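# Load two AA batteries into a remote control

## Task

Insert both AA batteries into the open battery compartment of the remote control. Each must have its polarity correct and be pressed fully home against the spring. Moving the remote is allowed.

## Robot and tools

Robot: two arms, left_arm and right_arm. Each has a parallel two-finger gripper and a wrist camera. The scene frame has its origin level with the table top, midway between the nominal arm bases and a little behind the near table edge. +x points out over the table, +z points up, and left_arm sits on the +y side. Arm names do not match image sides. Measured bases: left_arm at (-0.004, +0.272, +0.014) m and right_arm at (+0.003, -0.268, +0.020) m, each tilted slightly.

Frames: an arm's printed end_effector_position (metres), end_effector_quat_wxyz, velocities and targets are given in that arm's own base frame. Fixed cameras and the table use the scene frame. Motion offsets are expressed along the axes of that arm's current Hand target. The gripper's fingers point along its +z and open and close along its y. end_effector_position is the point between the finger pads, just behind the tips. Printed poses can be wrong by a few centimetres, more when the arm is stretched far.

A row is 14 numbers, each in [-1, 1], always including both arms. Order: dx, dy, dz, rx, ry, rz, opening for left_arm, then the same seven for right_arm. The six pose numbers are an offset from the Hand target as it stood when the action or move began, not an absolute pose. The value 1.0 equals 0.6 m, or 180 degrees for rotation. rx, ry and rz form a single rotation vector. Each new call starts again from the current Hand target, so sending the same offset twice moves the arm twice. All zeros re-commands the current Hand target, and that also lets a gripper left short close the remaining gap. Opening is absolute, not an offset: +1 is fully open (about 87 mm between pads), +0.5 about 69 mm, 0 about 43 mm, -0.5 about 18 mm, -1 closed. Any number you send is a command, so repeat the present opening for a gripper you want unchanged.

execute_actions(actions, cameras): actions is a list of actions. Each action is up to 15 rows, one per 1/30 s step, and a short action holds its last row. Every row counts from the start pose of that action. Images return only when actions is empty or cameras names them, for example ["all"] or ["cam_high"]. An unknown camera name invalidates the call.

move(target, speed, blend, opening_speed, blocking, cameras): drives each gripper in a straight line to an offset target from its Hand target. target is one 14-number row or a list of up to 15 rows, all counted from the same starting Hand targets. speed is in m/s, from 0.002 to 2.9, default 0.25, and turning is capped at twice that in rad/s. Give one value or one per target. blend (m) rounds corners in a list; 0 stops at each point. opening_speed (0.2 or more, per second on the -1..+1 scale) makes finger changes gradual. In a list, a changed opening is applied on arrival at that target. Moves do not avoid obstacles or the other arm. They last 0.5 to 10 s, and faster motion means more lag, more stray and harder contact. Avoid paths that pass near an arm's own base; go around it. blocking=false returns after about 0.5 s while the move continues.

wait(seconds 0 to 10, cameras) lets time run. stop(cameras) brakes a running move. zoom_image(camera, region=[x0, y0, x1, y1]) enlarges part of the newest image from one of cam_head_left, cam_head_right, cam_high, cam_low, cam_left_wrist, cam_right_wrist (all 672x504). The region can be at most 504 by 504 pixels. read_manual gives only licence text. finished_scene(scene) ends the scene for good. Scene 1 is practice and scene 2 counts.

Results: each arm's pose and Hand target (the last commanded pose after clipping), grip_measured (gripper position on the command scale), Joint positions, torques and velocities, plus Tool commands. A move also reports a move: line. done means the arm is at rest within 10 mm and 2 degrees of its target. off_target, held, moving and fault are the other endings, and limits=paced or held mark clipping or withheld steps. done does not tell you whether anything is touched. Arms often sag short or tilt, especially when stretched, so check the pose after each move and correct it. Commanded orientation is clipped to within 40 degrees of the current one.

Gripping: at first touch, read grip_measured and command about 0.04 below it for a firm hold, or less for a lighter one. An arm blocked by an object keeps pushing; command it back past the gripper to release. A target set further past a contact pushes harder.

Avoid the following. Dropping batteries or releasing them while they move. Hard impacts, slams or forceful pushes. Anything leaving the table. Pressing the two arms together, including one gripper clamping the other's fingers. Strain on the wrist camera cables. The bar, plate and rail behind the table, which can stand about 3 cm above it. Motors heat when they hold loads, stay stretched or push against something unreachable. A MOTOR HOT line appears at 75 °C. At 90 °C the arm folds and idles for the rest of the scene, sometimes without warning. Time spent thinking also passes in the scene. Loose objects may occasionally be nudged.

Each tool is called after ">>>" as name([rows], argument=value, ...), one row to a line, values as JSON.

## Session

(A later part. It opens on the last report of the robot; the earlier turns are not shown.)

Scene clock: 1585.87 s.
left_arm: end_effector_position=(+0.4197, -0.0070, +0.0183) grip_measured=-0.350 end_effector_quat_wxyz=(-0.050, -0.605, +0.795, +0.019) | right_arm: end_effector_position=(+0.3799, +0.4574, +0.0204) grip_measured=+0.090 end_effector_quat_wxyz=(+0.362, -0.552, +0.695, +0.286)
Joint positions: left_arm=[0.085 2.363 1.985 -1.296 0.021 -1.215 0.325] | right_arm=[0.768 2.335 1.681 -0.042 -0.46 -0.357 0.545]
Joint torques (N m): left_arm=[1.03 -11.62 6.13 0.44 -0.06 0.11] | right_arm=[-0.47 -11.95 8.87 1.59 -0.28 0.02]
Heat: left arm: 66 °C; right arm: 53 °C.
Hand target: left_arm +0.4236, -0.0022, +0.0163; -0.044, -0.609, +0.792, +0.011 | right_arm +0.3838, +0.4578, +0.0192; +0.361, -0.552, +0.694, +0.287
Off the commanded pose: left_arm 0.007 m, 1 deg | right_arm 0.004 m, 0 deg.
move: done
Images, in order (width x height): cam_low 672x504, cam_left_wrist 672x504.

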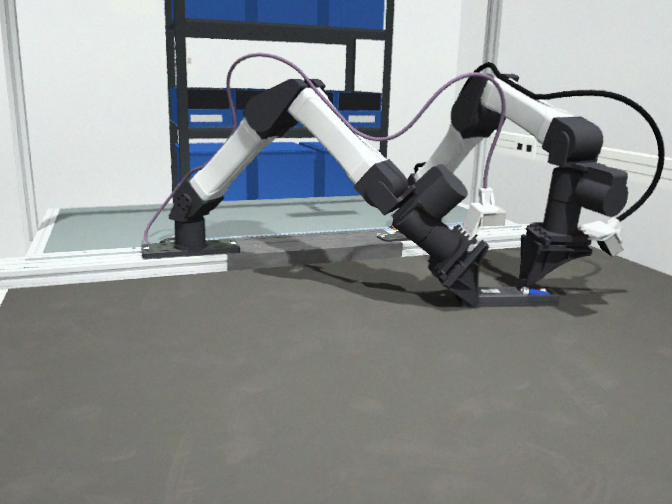

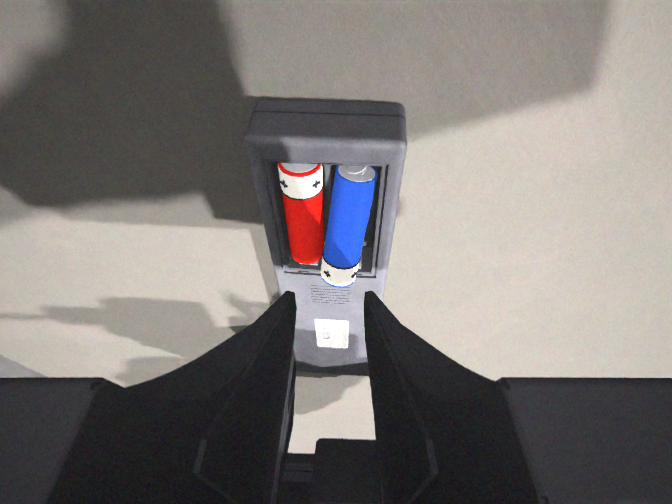

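>>> move([
  [0.004,-0.005,0.024,0,0,0,-0.35,0,0,0,0,0,0,0.03],
], speed=0.08, cameras=["cam_low","cam_left_wrist","cam_right_wrist"])

>>> zoom_image(camera="cam_low", region=[490, 240, 590, 310])

>>> zoom_image(camera="cam_left_wrist", region=[190, 170, 400, 370])

>>> zoom_image(camera="cam_right_wrist", region=[250, 0, 430, 120])

Scene clock: 1593.70 s.
left_arm: end_effector_position=(+0.4211, -0.0070, +0.0072) grip_measured=-0.350 end_effector_quat_wxyz=(-0.047, -0.605, +0.795, +0.016) | right_arm: end_effector_position=(+0.3799, +0.4574, +0.0204) grip_measured=+0.090 end_effector_quat_wxyz=(+0.362, -0.552, +0.695, +0.286)
Joint positions: left_arm=[0.085 2.369 1.952 -1.25 0.022 -1.215 0.325] | right_arm=[0.768 2.335 1.681 -0.042 -0.46 -0.357 0.545]
Joint torques (N m): left_arm=[0.35 -10.82 6.2 0.43 -0.07 0.03] | right_arm=[-0.47 -11.95 8.87 1.59 -0.28 0.02]
Heat: left arm: 66 °C; right arm: 53 °C.
Hand target: left_arm +0.4247, -0.0058, +0.0018; -0.044, -0.609, +0.792, +0.012 | right_arm +0.3838, +0.4578, +0.0192; +0.361, -0.552, +0.694, +0.287
Off the commanded pose: left_arm 0.007 m, 1 deg | right_arm 0.004 m, 0 deg.
move: done
Images, in order (width x height): cam_low 672x504, cam_left_wrist 672x504, cam_right_wrist 672x504.

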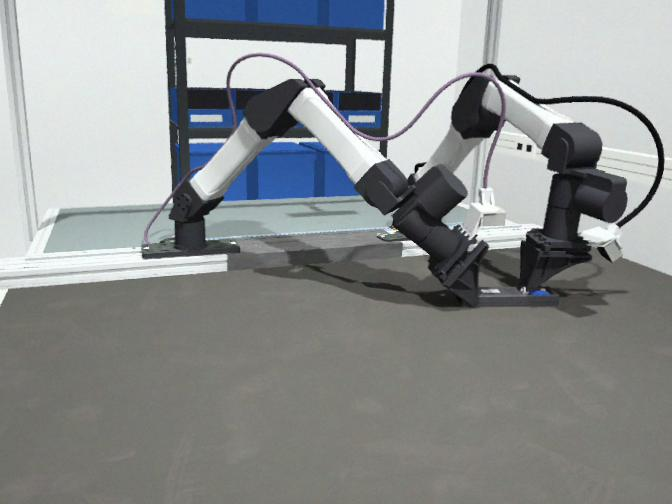

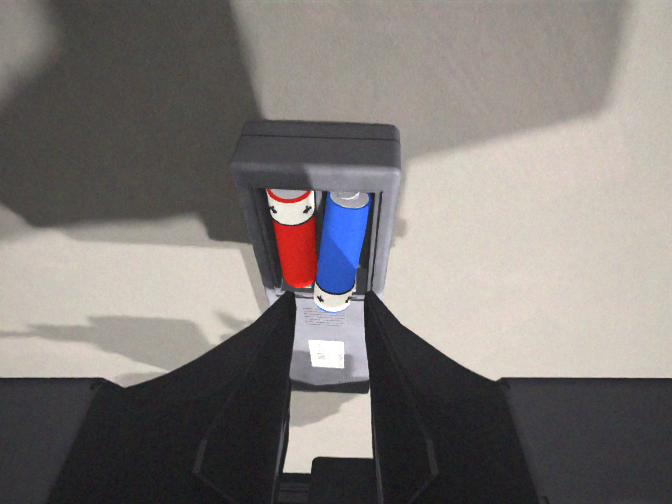

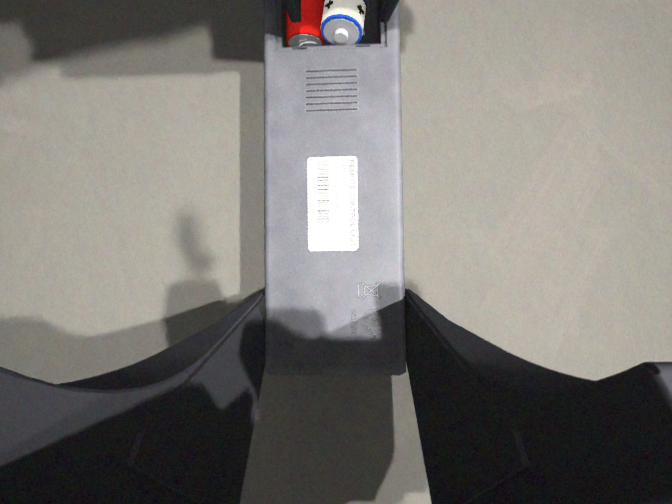

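Scaled by 5.040 from the camera's 672x504 image, which has a finer 960x720 frame.

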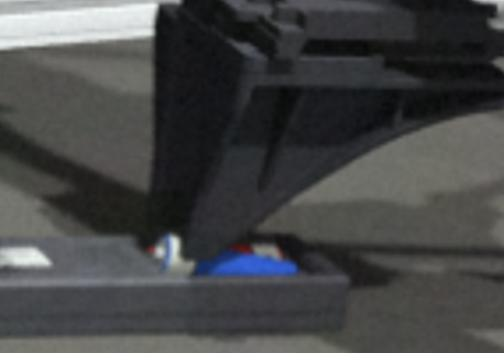

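Scaled by 2.400 from the camera's 672x504 image, which has a finer 960x720 frame.

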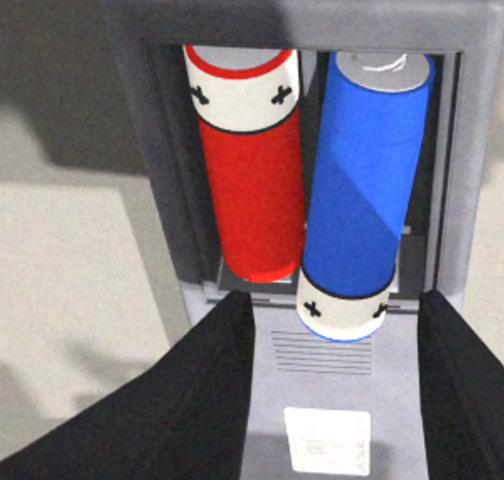

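Scaled by 2.800 from the camera's 672x504 image, which has a finer 960x720 frame.

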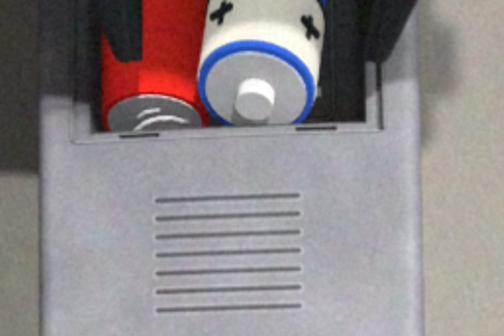

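>>> move([
  [0.004,0.0,0.004,0,0,0,-0.85,0,0,0,0,0,0,0.03],
  [0.0,-0.018,0.0,0,0,0,-0.85,0,0,0,0,0,0,0.03],
], speed=0.06, opening_speed=0.6, cameras=["cam_low","cam_left_wrist","cam_right_wrist"])

>>> zoom_image(camera="cam_low", region=[490, 240, 590, 310])

>>> zoom_image(camera="cam_left_wrist", region=[190, 170, 400, 370])

>>> zoom_image(camera="cam_right_wrist", region=[250, 0, 430, 120])

Scene clock: 1603.30 s.
left_arm: end_effector_position=(+0.4225, -0.0091, +0.0075) grip_measured=-0.849 end_effector_quat_wxyz=(-0.059, -0.606, +0.793, +0.016) | right_arm: end_effector_position=(+0.3799, +0.4574, +0.0204) grip_measured=+0.090 end_effector_quat_wxyz=(+0.362, -0.552, +0.695, +0.286)
Joint positions: left_arm=[0.086 2.398 1.998 -1.287 0.036 -1.216 0.075] | right_arm=[0.768 2.335 1.681 -0.042 -0.46 -0.357 0.545]
Joint torques (N m): left_arm=[-0.44 -9.48 9.5 0.45 -0.17 -0.03] | right_arm=[-0.47 -11.95 8.88 1.59 -0.28 0.02]
Heat: left arm: 66 °C; right arm: 53 °C.
Hand target: left_arm +0.4350, -0.0086, +0.0010; -0.044, -0.609, +0.792, +0.012 | right_arm +0.3838, +0.4578, +0.0192; +0.361, -0.552, +0.694, +0.287
Off the commanded pose: left_arm 0.014 m, 2 deg | right_arm 0.004 m, 0 deg.
move: off_target (left_arm)
Images, in order (width x height): cam_low 672x504, cam_left_wrist 672x504, cam_right_wrist 672x504.

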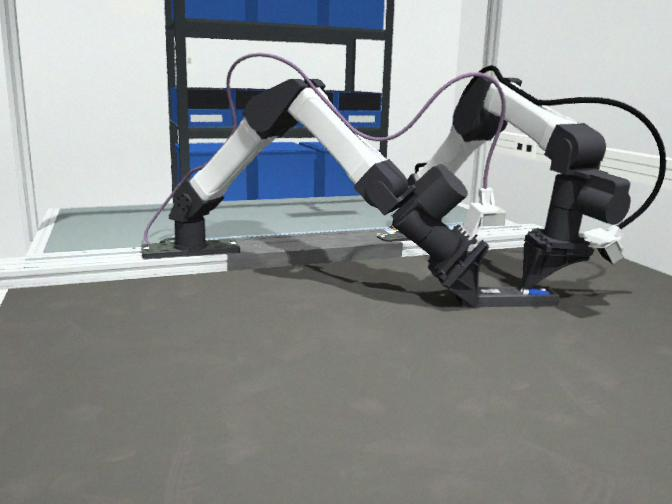

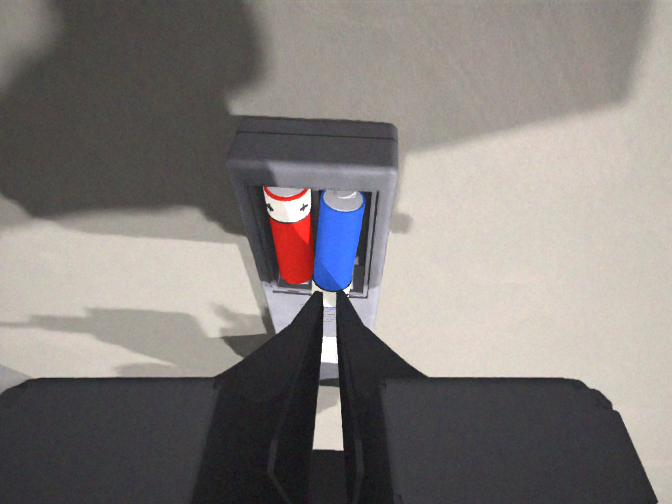

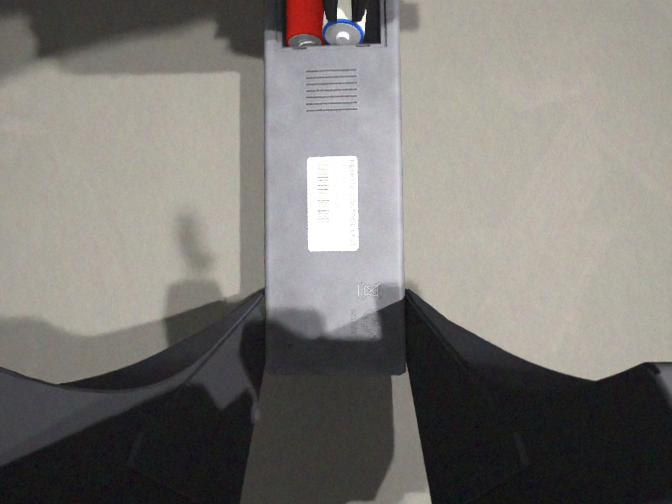

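Scaled by 5.040 from the camera's 672x504 image, which has a finer 960x720 frame.

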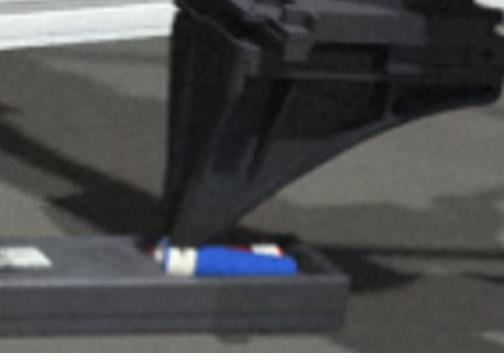

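Scaled by 2.400 from the camera's 672x504 image, which has a finer 960x720 frame.

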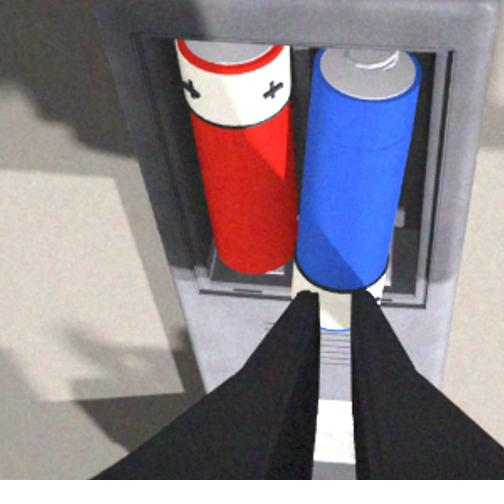

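Scaled by 2.800 from the camera's 672x504 image, which has a finer 960x720 frame.

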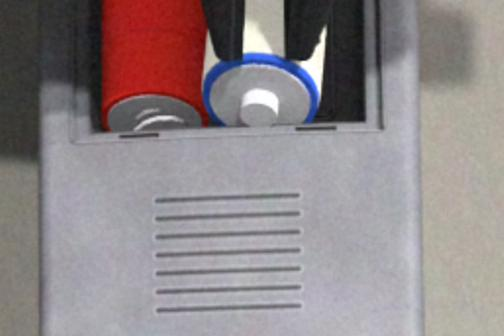

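>>> move([
  [0.0,-0.012,0.01,0,0,0,-0.8,0,0,0,0,0,0,0.03],
  [-0.01,-0.022,0.02,0,0,0,-0.8,0,0,0,0,0,0,0.03],
], speed=0.06, cameras=["cam_low","cam_left_wrist","cam_right_wrist"])

>>> zoom_image(camera="cam_low", region=[490, 240, 590, 310])

>>> zoom_image(camera="cam_left_wrist", region=[190, 170, 400, 370])

>>> zoom_image(camera="cam_right_wrist", region=[250, 0, 430, 120])

Scene clock: 1611.93 s.
left_arm: end_effector_position=(+0.4239, -0.0091, +0.0063) grip_measured=-0.800 end_effector_quat_wxyz=(-0.075, -0.605, +0.792, +0.026) | right_arm: end_effector_position=(+0.3799, +0.4574, +0.0204) grip_measured=+0.090 end_effector_quat_wxyz=(+0.362, -0.552, +0.695, +0.286)
Joint positions: left_arm=[0.086 2.453 2.086 -1.358 0.037 -1.216 0.1] | right_arm=[0.768 2.335 1.681 -0.042 -0.46 -0.357 0.545]
Joint torques (N m): left_arm=[-0.21 -8.53 8.91 1 -0.12 -0.05] | right_arm=[-0.46 -11.95 8.87 1.59 -0.28 0.02]
Heat: left arm: 65 °C; right arm: 53 °C.
Hand target: left_arm +0.4483, -0.0066, -0.0123; -0.044, -0.609, +0.792, +0.011 | right_arm +0.3838, +0.4578, +0.0192; +0.361, -0.552, +0.694, +0.287
Off the commanded pose: left_arm 0.031 m, 4 deg | right_arm 0.004 m, 0 deg.
move: off_target (left_arm)
Images, in order (width x height): cam_low 672x504, cam_left_wrist 672x504, cam_right_wrist 672x504.

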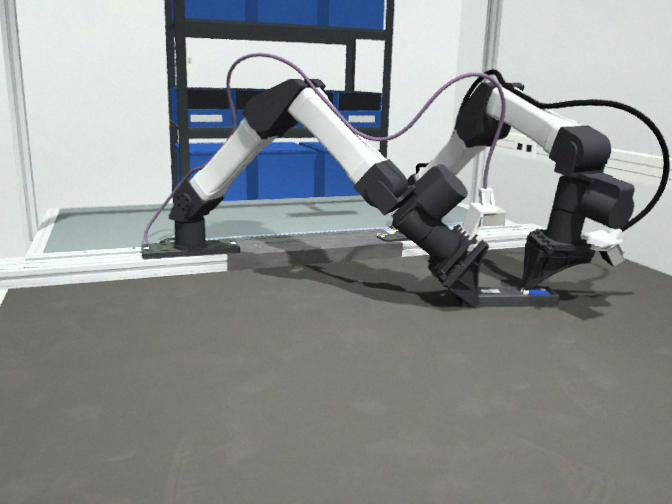

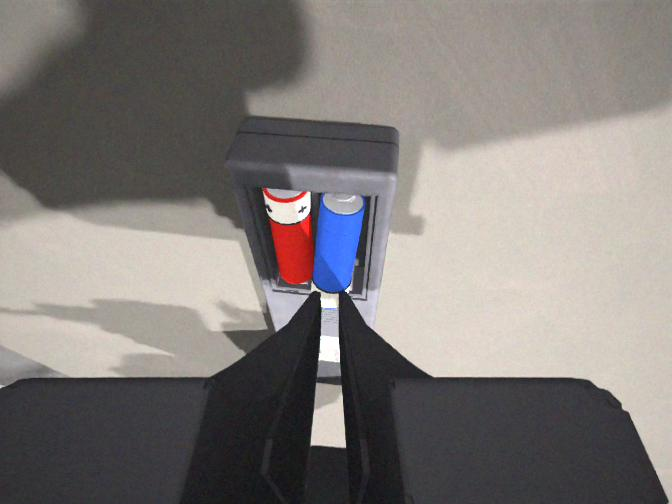

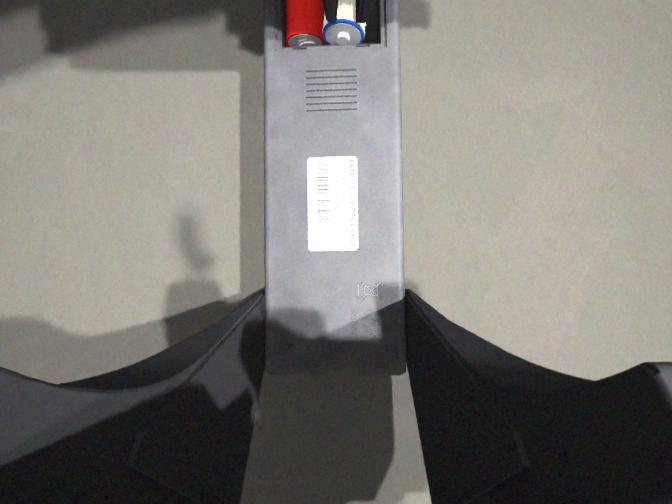

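Scaled by 5.040 from the camera's 672x504 image, which has a finer 960x720 frame.

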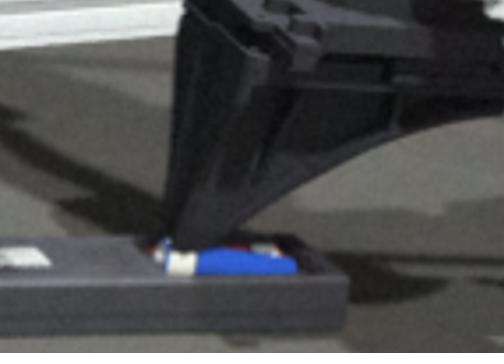

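Scaled by 2.400 from the camera's 672x504 image, which has a finer 960x720 frame.

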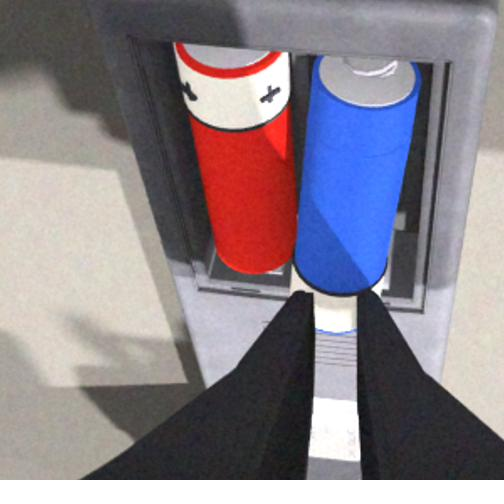

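Scaled by 2.800 from the camera's 672x504 image, which has a finer 960x720 frame.

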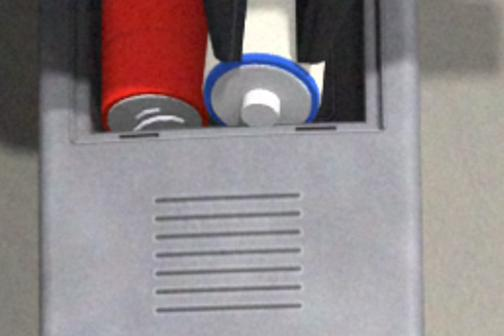

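>>> move(target=[0.0,-0.018,-0.012,0,0,0,-0.78,0,0,0,0,0,0,0.03], speed=0.06, cameras=["cam_low","cam_left_wrist","cam_right_wrist"])

>>> zoom_image(camera="cam_left_wrist", region=[190, 170, 400, 370])

>>> zoom_image(camera="cam_right_wrist", region=[250, 0, 430, 120])

Scene clock: 1616.53 s.
left_arm: end_effector_position=(+0.4467, -0.0106, -0.0038) grip_measured=-0.780 end_effector_quat_wxyz=(-0.066, -0.607, +0.792, +0.014) | right_arm: end_effector_position=(+0.3831, +0.4548, +0.0202) grip_measured=+0.090 end_effector_quat_wxyz=(+0.363, -0.550, +0.697, +0.284)
Joint positions: left_arm=[0.082 2.545 2.218 -1.37 0.047 -1.223 0.11] | right_arm=[0.762 2.335 1.681 -0.042 -0.457 -0.357 0.545]
Joint torques (N m): left_arm=[-0.44 -11.38 9.76 0.39 -0.28 -0.01] | right_arm=[0.06 -11.93 8.88 1.6 -0.3 0.02]
Heat: left arm: 65 °C; right arm: 53 °C.
Hand target: left_arm +0.4592, -0.0092, -0.0058; -0.044, -0.609, +0.792, +0.012 | right_arm +0.3838, +0.4578, +0.0192; +0.361, -0.552, +0.694, +0.287
Off the commanded pose: left_arm 0.013 m, 3 deg | right_arm 0.003 m, 1 deg.
move: off_target (left_arm)
Images, in order (width x height): cam_low 672x504, cam_left_wrist 672x504, cam_right_wrist 672x504.

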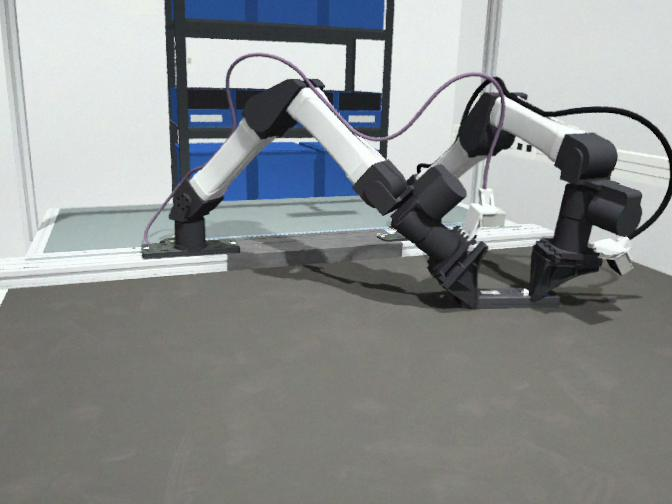

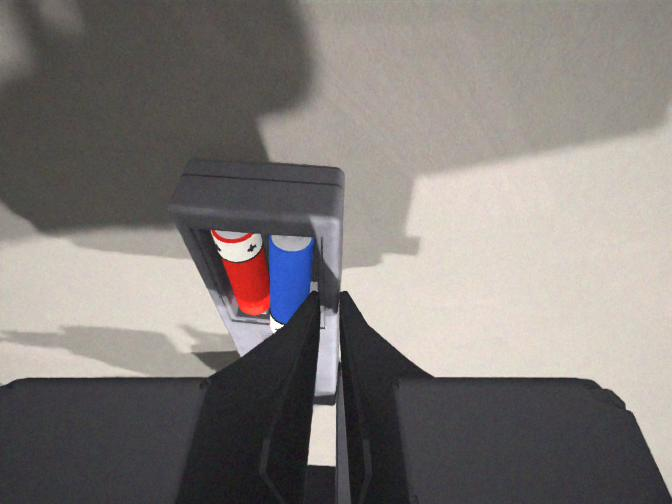

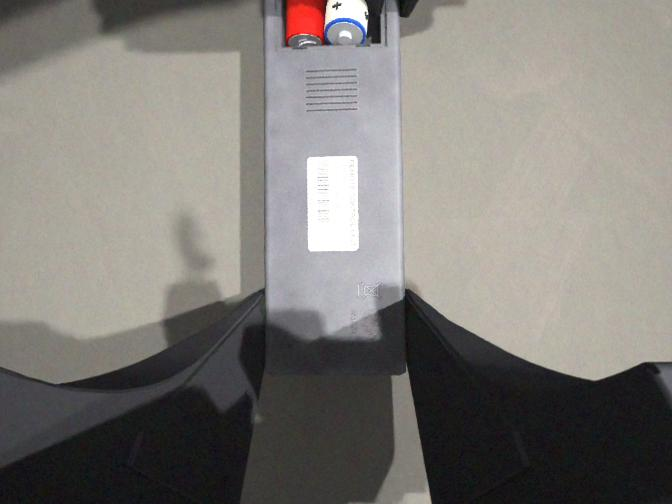

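Scaled by 2.400 from the camera's 672x504 image, which has a finer 960x720 frame.

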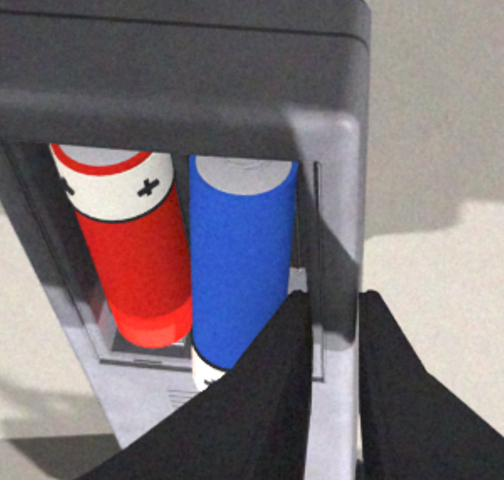

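Scaled by 2.800 from the camera's 672x504 image, which has a finer 960x720 frame.

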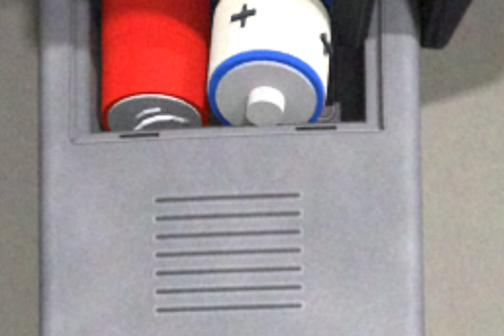

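>>> move([
  [0.0,0.01,-0.08,0,0,0,-0.78,0,0,0,0,0,0,0.03],
], speed=0.1, cameras=["cam_low","cam_left_wrist","cam_right_wrist"])

>>> zoom_image(camera="cam_left_wrist", region=[190, 130, 400, 330])

>>> zoom_image(camera="cam_low", region=[490, 240, 590, 310])

>>> zoom_image(camera="cam_right_wrist", region=[280, 0, 400, 80])

Scene clock: 1622.23 s.
left_arm: end_effector_position=(+0.4530, -0.0094, +0.0389) grip_measured=-0.780 end_effector_quat_wxyz=(-0.054, -0.607, +0.793, +0.010) | right_arm: end_effector_position=(+0.3831, +0.4548, +0.0202) grip_measured=+0.090 end_effector_quat_wxyz=(+0.363, -0.550, +0.697, +0.284)
Joint positions: left_arm=[0.082 2.547 2.395 -1.521 0.042 -1.223 0.11] | right_arm=[0.762 2.335 1.681 -0.042 -0.457 -0.357 0.545]
Joint torques (N m): left_arm=[0.06 -11.78 10.4 0.05 -0.19 0.04] | right_arm=[0.08 -11.95 8.88 1.59 -0.3 0.02]
Heat: left arm: 67 °C; right arm: 53 °C.
Hand target: left_arm +0.4576, -0.0058, +0.0424; -0.044, -0.609, +0.792, +0.011 | right_arm +0.3838, +0.4579, +0.0192; +0.361, -0.552, +0.694, +0.287
Off the commanded pose: left_arm 0.007 m, 1 deg | right_arm 0.003 m, 1 deg.
move: done
Images, in order (width x height): cam_low 672x504, cam_left_wrist 672x504, cam_right_wrist 672x504.

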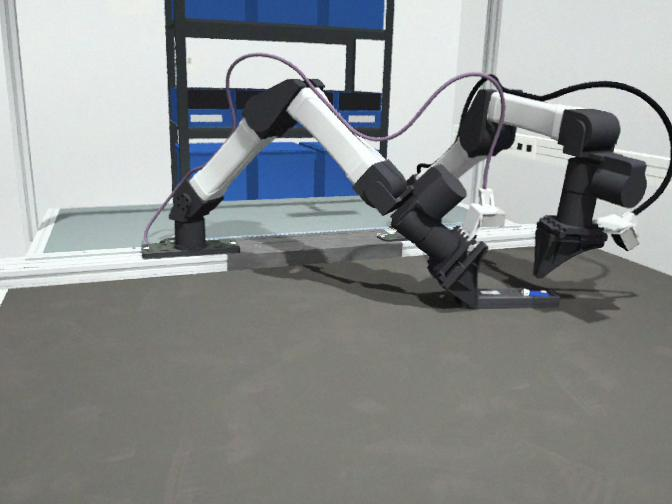

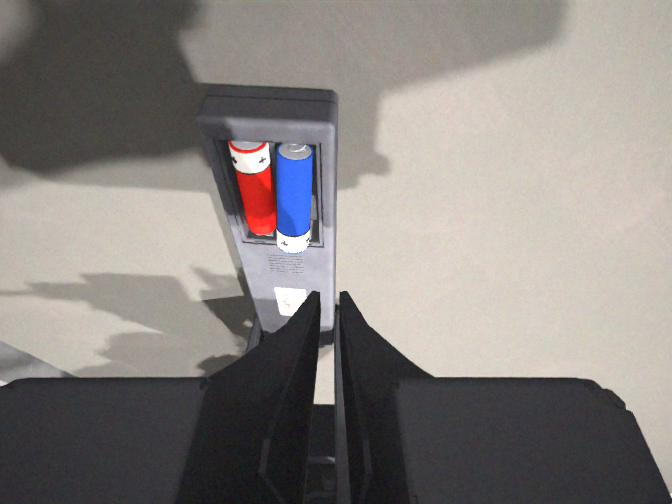

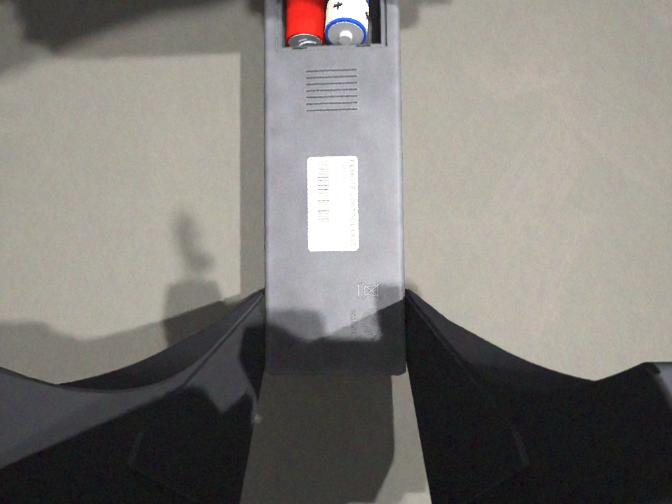

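Scaled by 2.400 from the camera's 672x504 image, which has a finer 960x720 frame.

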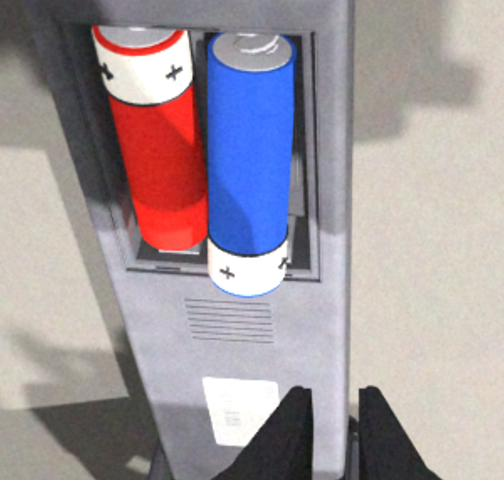

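Scaled by 5.040 from the camera's 672x504 image, which has a finer 960x720 frame.

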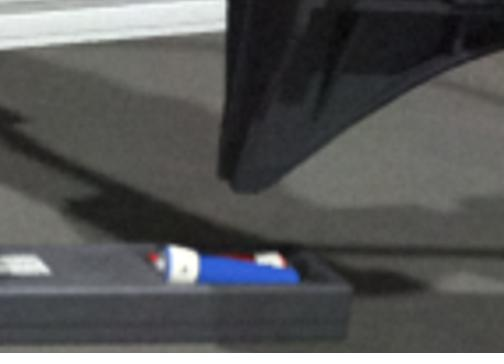

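Scaled by 4.200 from the camera's 672x504 image, which has a finer 960x720 frame.

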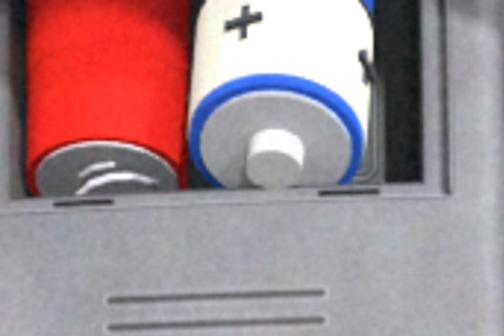

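>>> move([
  [0.03,0.045,0.0,0,0,0,-0.92,0,0,0,0,0,0,0.03],
  [0.03,0.045,0.02,0,0,0,-0.92,0,0,0,0,0,0,0.03],
], speed=0.1, cameras=["cam_low","cam_left_wrist"])

>>> zoom_image(camera="cam_left_wrist", region=[190, 170, 400, 370])

>>> zoom_image(camera="cam_low", region=[490, 240, 590, 310])

Scene clock: 1630.33 s.
left_arm: end_effector_position=(+0.4176, -0.0173, +0.0171) grip_measured=-0.920 end_effector_quat_wxyz=(-0.075, -0.606, +0.791, +0.024) | right_arm: end_effector_position=(+0.3831, +0.4548, +0.0202) grip_measured=+0.090 end_effector_quat_wxyz=(+0.363, -0.550, +0.697, +0.284)
Joint positions: left_arm=[0.07 2.407 2.046 -1.361 0.041 -1.234 0.04] | right_arm=[0.762 2.335 1.681 -0.042 -0.457 -0.357 0.545]
Joint torques (N m): left_arm=[-0.46 -16.03 6.02 0.32 -0.21 -0.01] | right_arm=[0.08 -11.95 8.88 1.6 -0.31 0.02]
Heat: left arm: 70 °C; right arm: 53 °C.
Hand target: left_arm +0.4259, -0.0167, +0.0334; -0.044, -0.609, +0.792, +0.012 | right_arm +0.3838, +0.4579, +0.0192; +0.361, -0.552, +0.694, +0.287
Off the commanded pose: left_arm 0.018 m, 4 deg | right_arm 0.003 m, 1 deg.
move: off_target (left_arm)
Images, in order (width x height): cam_low 672x504, cam_left_wrist 672x504.

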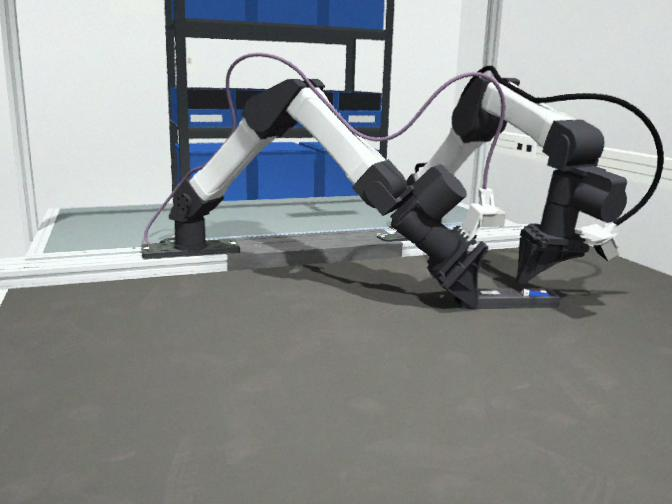

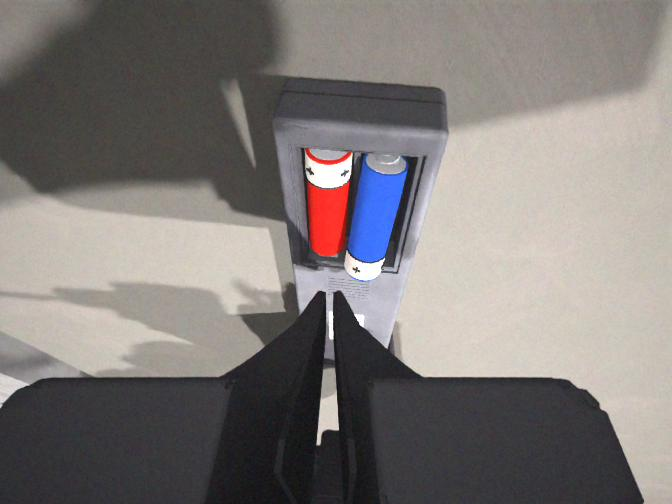

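Scaled by 2.400 from the camera's 672x504 image, which has a finer 960x720 frame.

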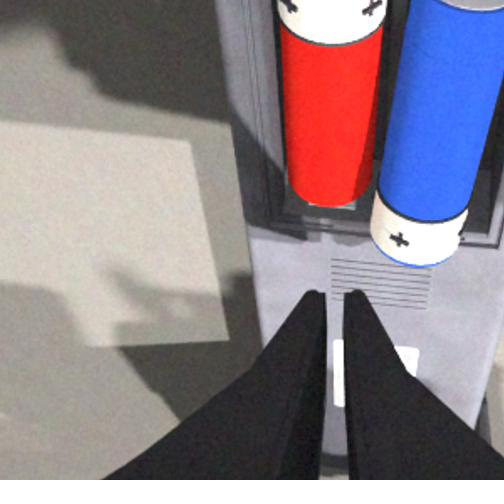

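Scaled by 5.040 from the camera's 672x504 image, which has a finer 960x720 frame.

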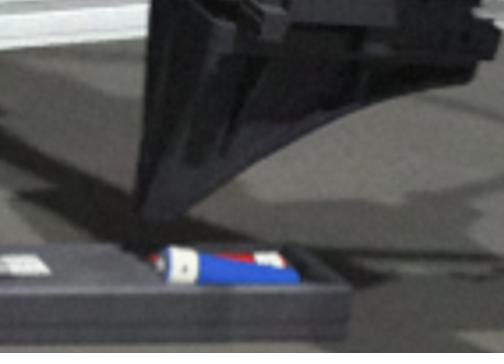

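>>> move([
  [-0.012,-0.013,0.0,0,-0.015,0,-0.92,0,0,0,0,0,0,0.03],
  [-0.012,-0.013,0.02,0,-0.015,0,-0.92,0,0,0,0,0,0,0.03],
], speed=0.06, cameras=["cam_low","cam_left_wrist"])

>>> zoom_image(camera="cam_left_wrist", region=[190, 170, 400, 370])

>>> zoom_image(camera="cam_low", region=[490, 240, 590, 310])

Scene clock: 1636.67 s.
left_arm: end_effector_position=(+0.4286, -0.0125, +0.0163) grip_measured=-0.920 end_effector_quat_wxyz=(-0.044, -0.607, +0.793, +0.029) | right_arm: end_effector_position=(+0.3831, +0.4548, +0.0202) grip_measured=+0.090 end_effector_quat_wxyz=(+0.363, -0.550, +0.697, +0.284)
Joint positions: left_arm=[0.063 2.407 2.058 -1.328 0 -1.243 0.04] | right_arm=[0.762 2.335 1.681 -0.042 -0.457 -0.357 0.545]
Joint torques (N m): left_arm=[-0.57 -13.37 6.16 0.43 -0.22 -0.04] | right_arm=[0.08 -11.95 8.88 1.59 -0.31 0.02]
Heat: left arm: 72 °C; right arm: 53 °C.
Hand target: left_arm +0.4343, -0.0122, +0.0205; -0.026, -0.609, +0.792, +0.026 | right_arm +0.3838, +0.4579, +0.0192; +0.361, -0.552, +0.694, +0.287
Off the commanded pose: left_arm 0.007 m, 2 deg | right_arm 0.003 m, 1 deg.
move: done
Images, in order (width x height): cam_low 672x504, cam_left_wrist 672x504.

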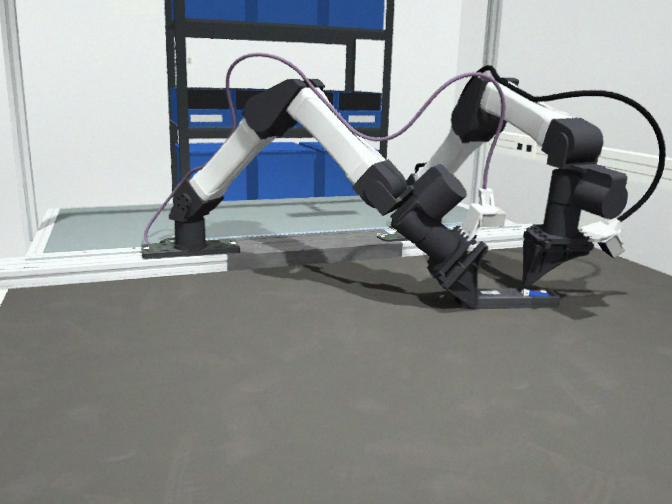

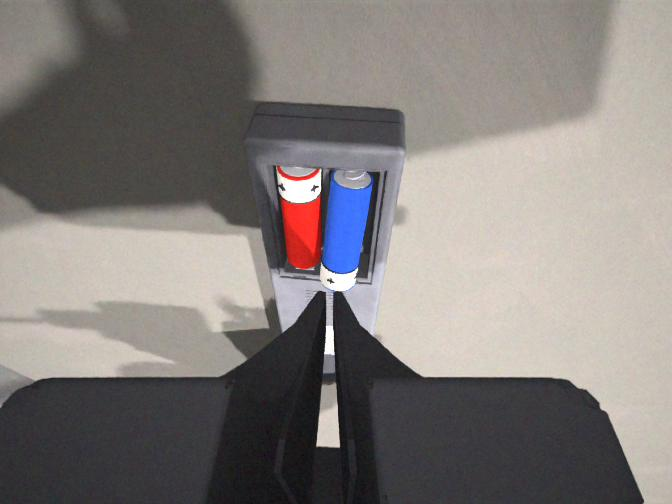

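Scaled by 2.400 from the camera's 672x504 image, which has a finer 960x720 frame.

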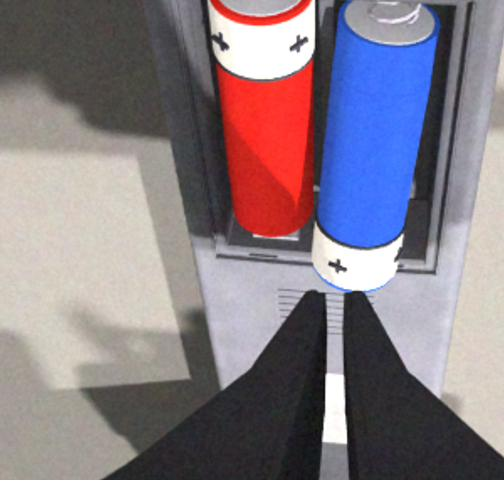

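Scaled by 5.040 from the camera's 672x504 image, which has a finer 960x720 frame.

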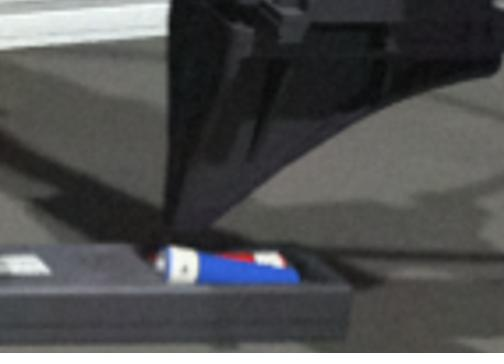

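>>> move([
  [0,-0.006,0.014,0,0,0,-0.92,0,0,0,0,0,0,0.03],
], speed=0.06, cameras=["cam_left_wrist","cam_right_wrist"])

>>> zoom_image(camera="cam_left_wrist", region=[190, 170, 400, 370])

>>> zoom_image(camera="cam_right_wrist", region=[250, 0, 430, 120])

Scene clock: 1642.93 s.
left_arm: end_effector_position=(+0.4336, -0.0122, +0.0155) grip_measured=-0.920 end_effector_quat_wxyz=(-0.036, -0.608, +0.793, +0.024) | right_arm: end_effector_position=(+0.3831, +0.4548, +0.0202) grip_measured=+0.090 end_effector_quat_wxyz=(+0.363, -0.550, +0.697, +0.284)
Joint positions: left_arm=[0.063 2.407 2.058 -1.308 0 -1.245 0.04] | right_arm=[0.762 2.335 1.681 -0.042 -0.457 -0.357 0.545]
Joint torques (N m): left_arm=[-0.65 -11.81 5.97 0.49 -0.25 0] | right_arm=[0.08 -11.95 8.88 1.59 -0.3 0.02]
Heat: left arm: 73 °C; right arm: 53 °C.
Hand target: left_arm +0.4371, -0.0131, +0.0119; -0.026, -0.609, +0.793, +0.026 | right_arm +0.3838, +0.4579, +0.0192; +0.361, -0.552, +0.694, +0.287
Off the commanded pose: left_arm 0.005 m, 1 deg | right_arm 0.003 m, 1 deg.
move: done
Images, in order (width x height): cam_left_wrist 672x504, cam_right_wrist 672x504.

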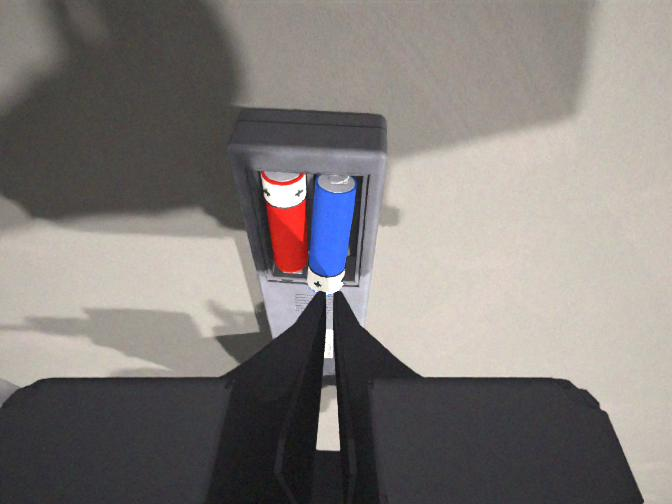

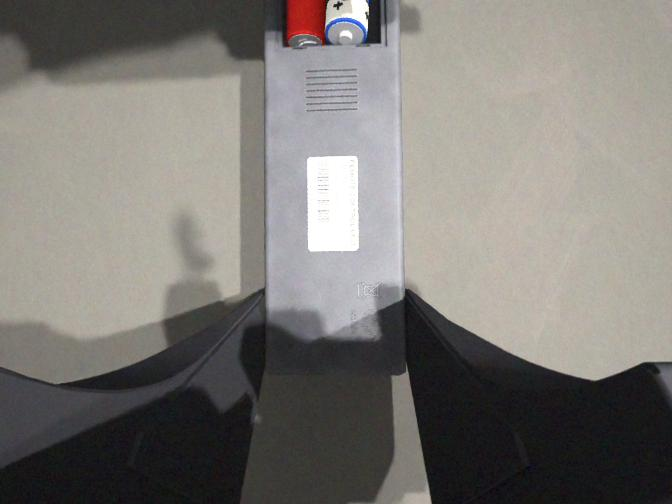

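Scaled by 2.400 from the camera's 672x504 image, which has a finer 960x720 frame.

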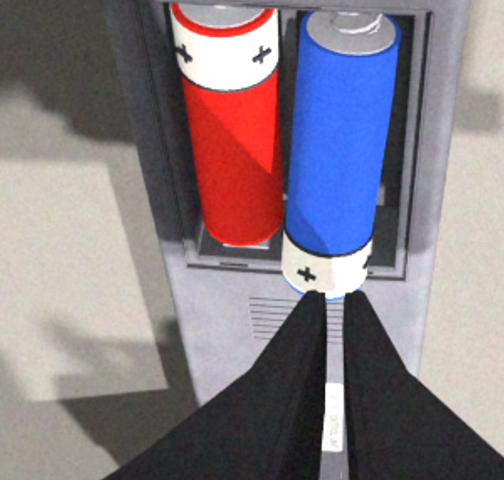

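Scaled by 2.800 from the camera's 672x504 image, which has a finer 960x720 frame.

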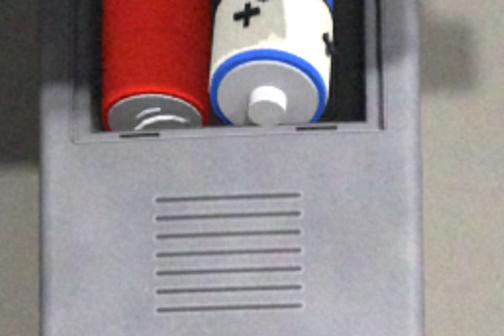

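>>> move([
  [-0.004,0.003,0.016,0,0,0,-0.92,0,0,0,0,0,0,0.03],
], speed=0.06, cameras=["cam_left_wrist","cam_right_wrist","cam_low"])

>>> zoom_image(camera="cam_left_wrist", region=[190, 170, 400, 370])

>>> zoom_image(camera="cam_right_wrist", region=[250, 0, 430, 120])

>>> zoom_image(camera="cam_low", region=[490, 240, 590, 310])

Scene clock: 1648.50 s.
left_arm: end_effector_position=(+0.4307, -0.0123, +0.0080) grip_measured=-0.920 end_effector_quat_wxyz=(-0.039, -0.608, +0.793, +0.026) | right_arm: end_effector_position=(+0.3831, +0.4548, +0.0202) grip_measured=+0.090 end_effector_quat_wxyz=(+0.363, -0.550, +0.697, +0.284)
Joint positions: left_arm=[0.063 2.407 2.027 -1.284 0 -1.245 0.04] | right_arm=[0.762 2.335 1.681 -0.042 -0.457 -0.357 0.545]
Joint torques (N m): left_arm=[-0.23 -12.12 5 0.59 -0.26 0.03] | right_arm=[0.08 -11.95 8.88 1.6 -0.3 0.02]
Heat: left arm: 73 °C; right arm: 53 °C.
Hand target: left_arm +0.4353, -0.0102, +0.0024; -0.026, -0.609, +0.793, +0.026 | right_arm +0.3838, +0.4579, +0.0192; +0.361, -0.552, +0.694, +0.287
Off the commanded pose: left_arm 0.008 m, 2 deg | right_arm 0.003 m, 1 deg.
move: done
Images, in order (width x height): cam_low 672x504, cam_left_wrist 672x504, cam_right_wrist 672x504.

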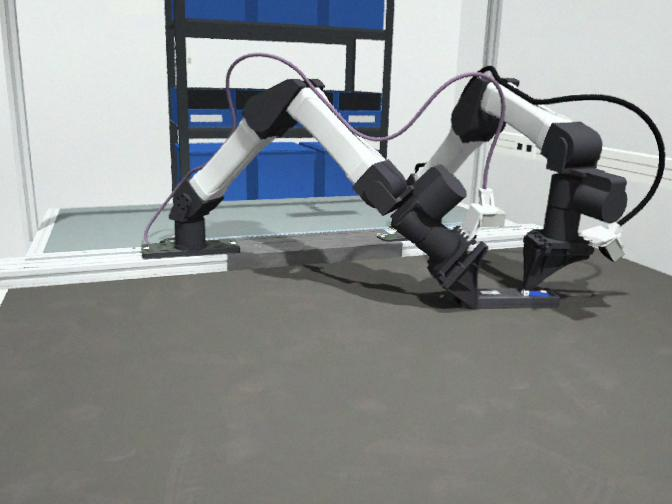

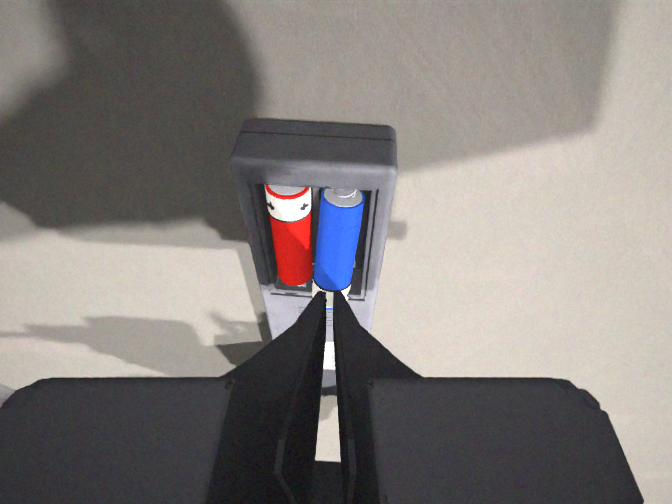

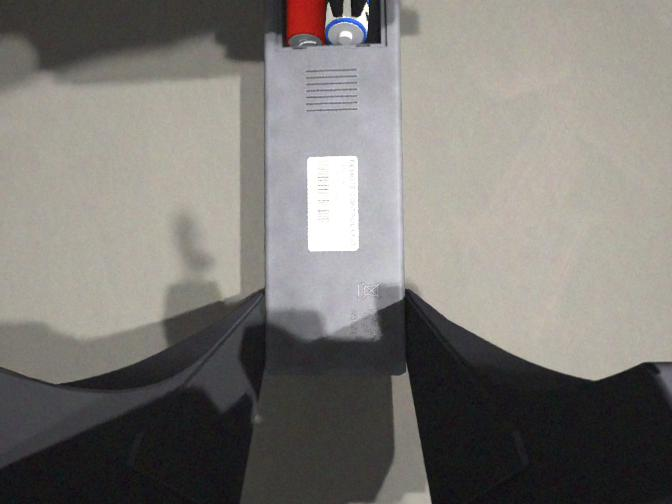

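Scaled by 2.400 from the camera's 672x504 image, which has a finer 960x720 frame.

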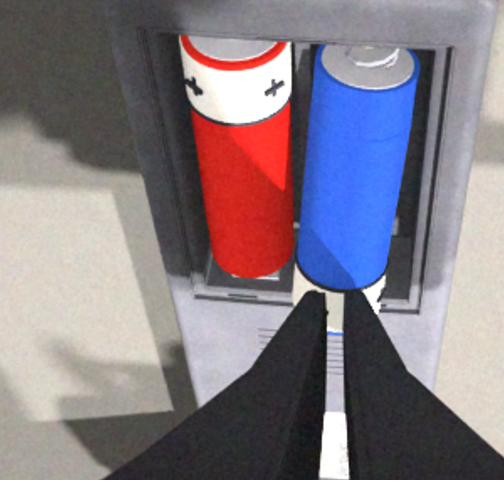

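Scaled by 2.800 from the camera's 672x504 image, which has a finer 960x720 frame.

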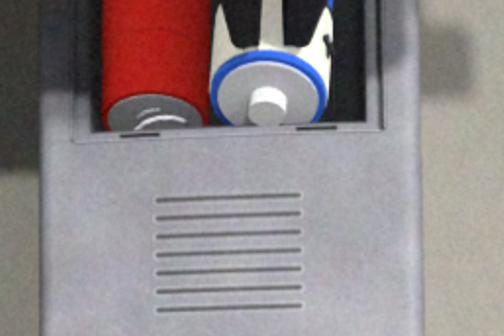

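Scaled by 5.040 from the camera's 672x504 image, which has a finer 960x720 frame.

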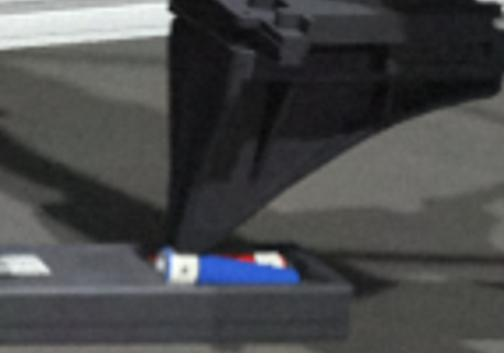

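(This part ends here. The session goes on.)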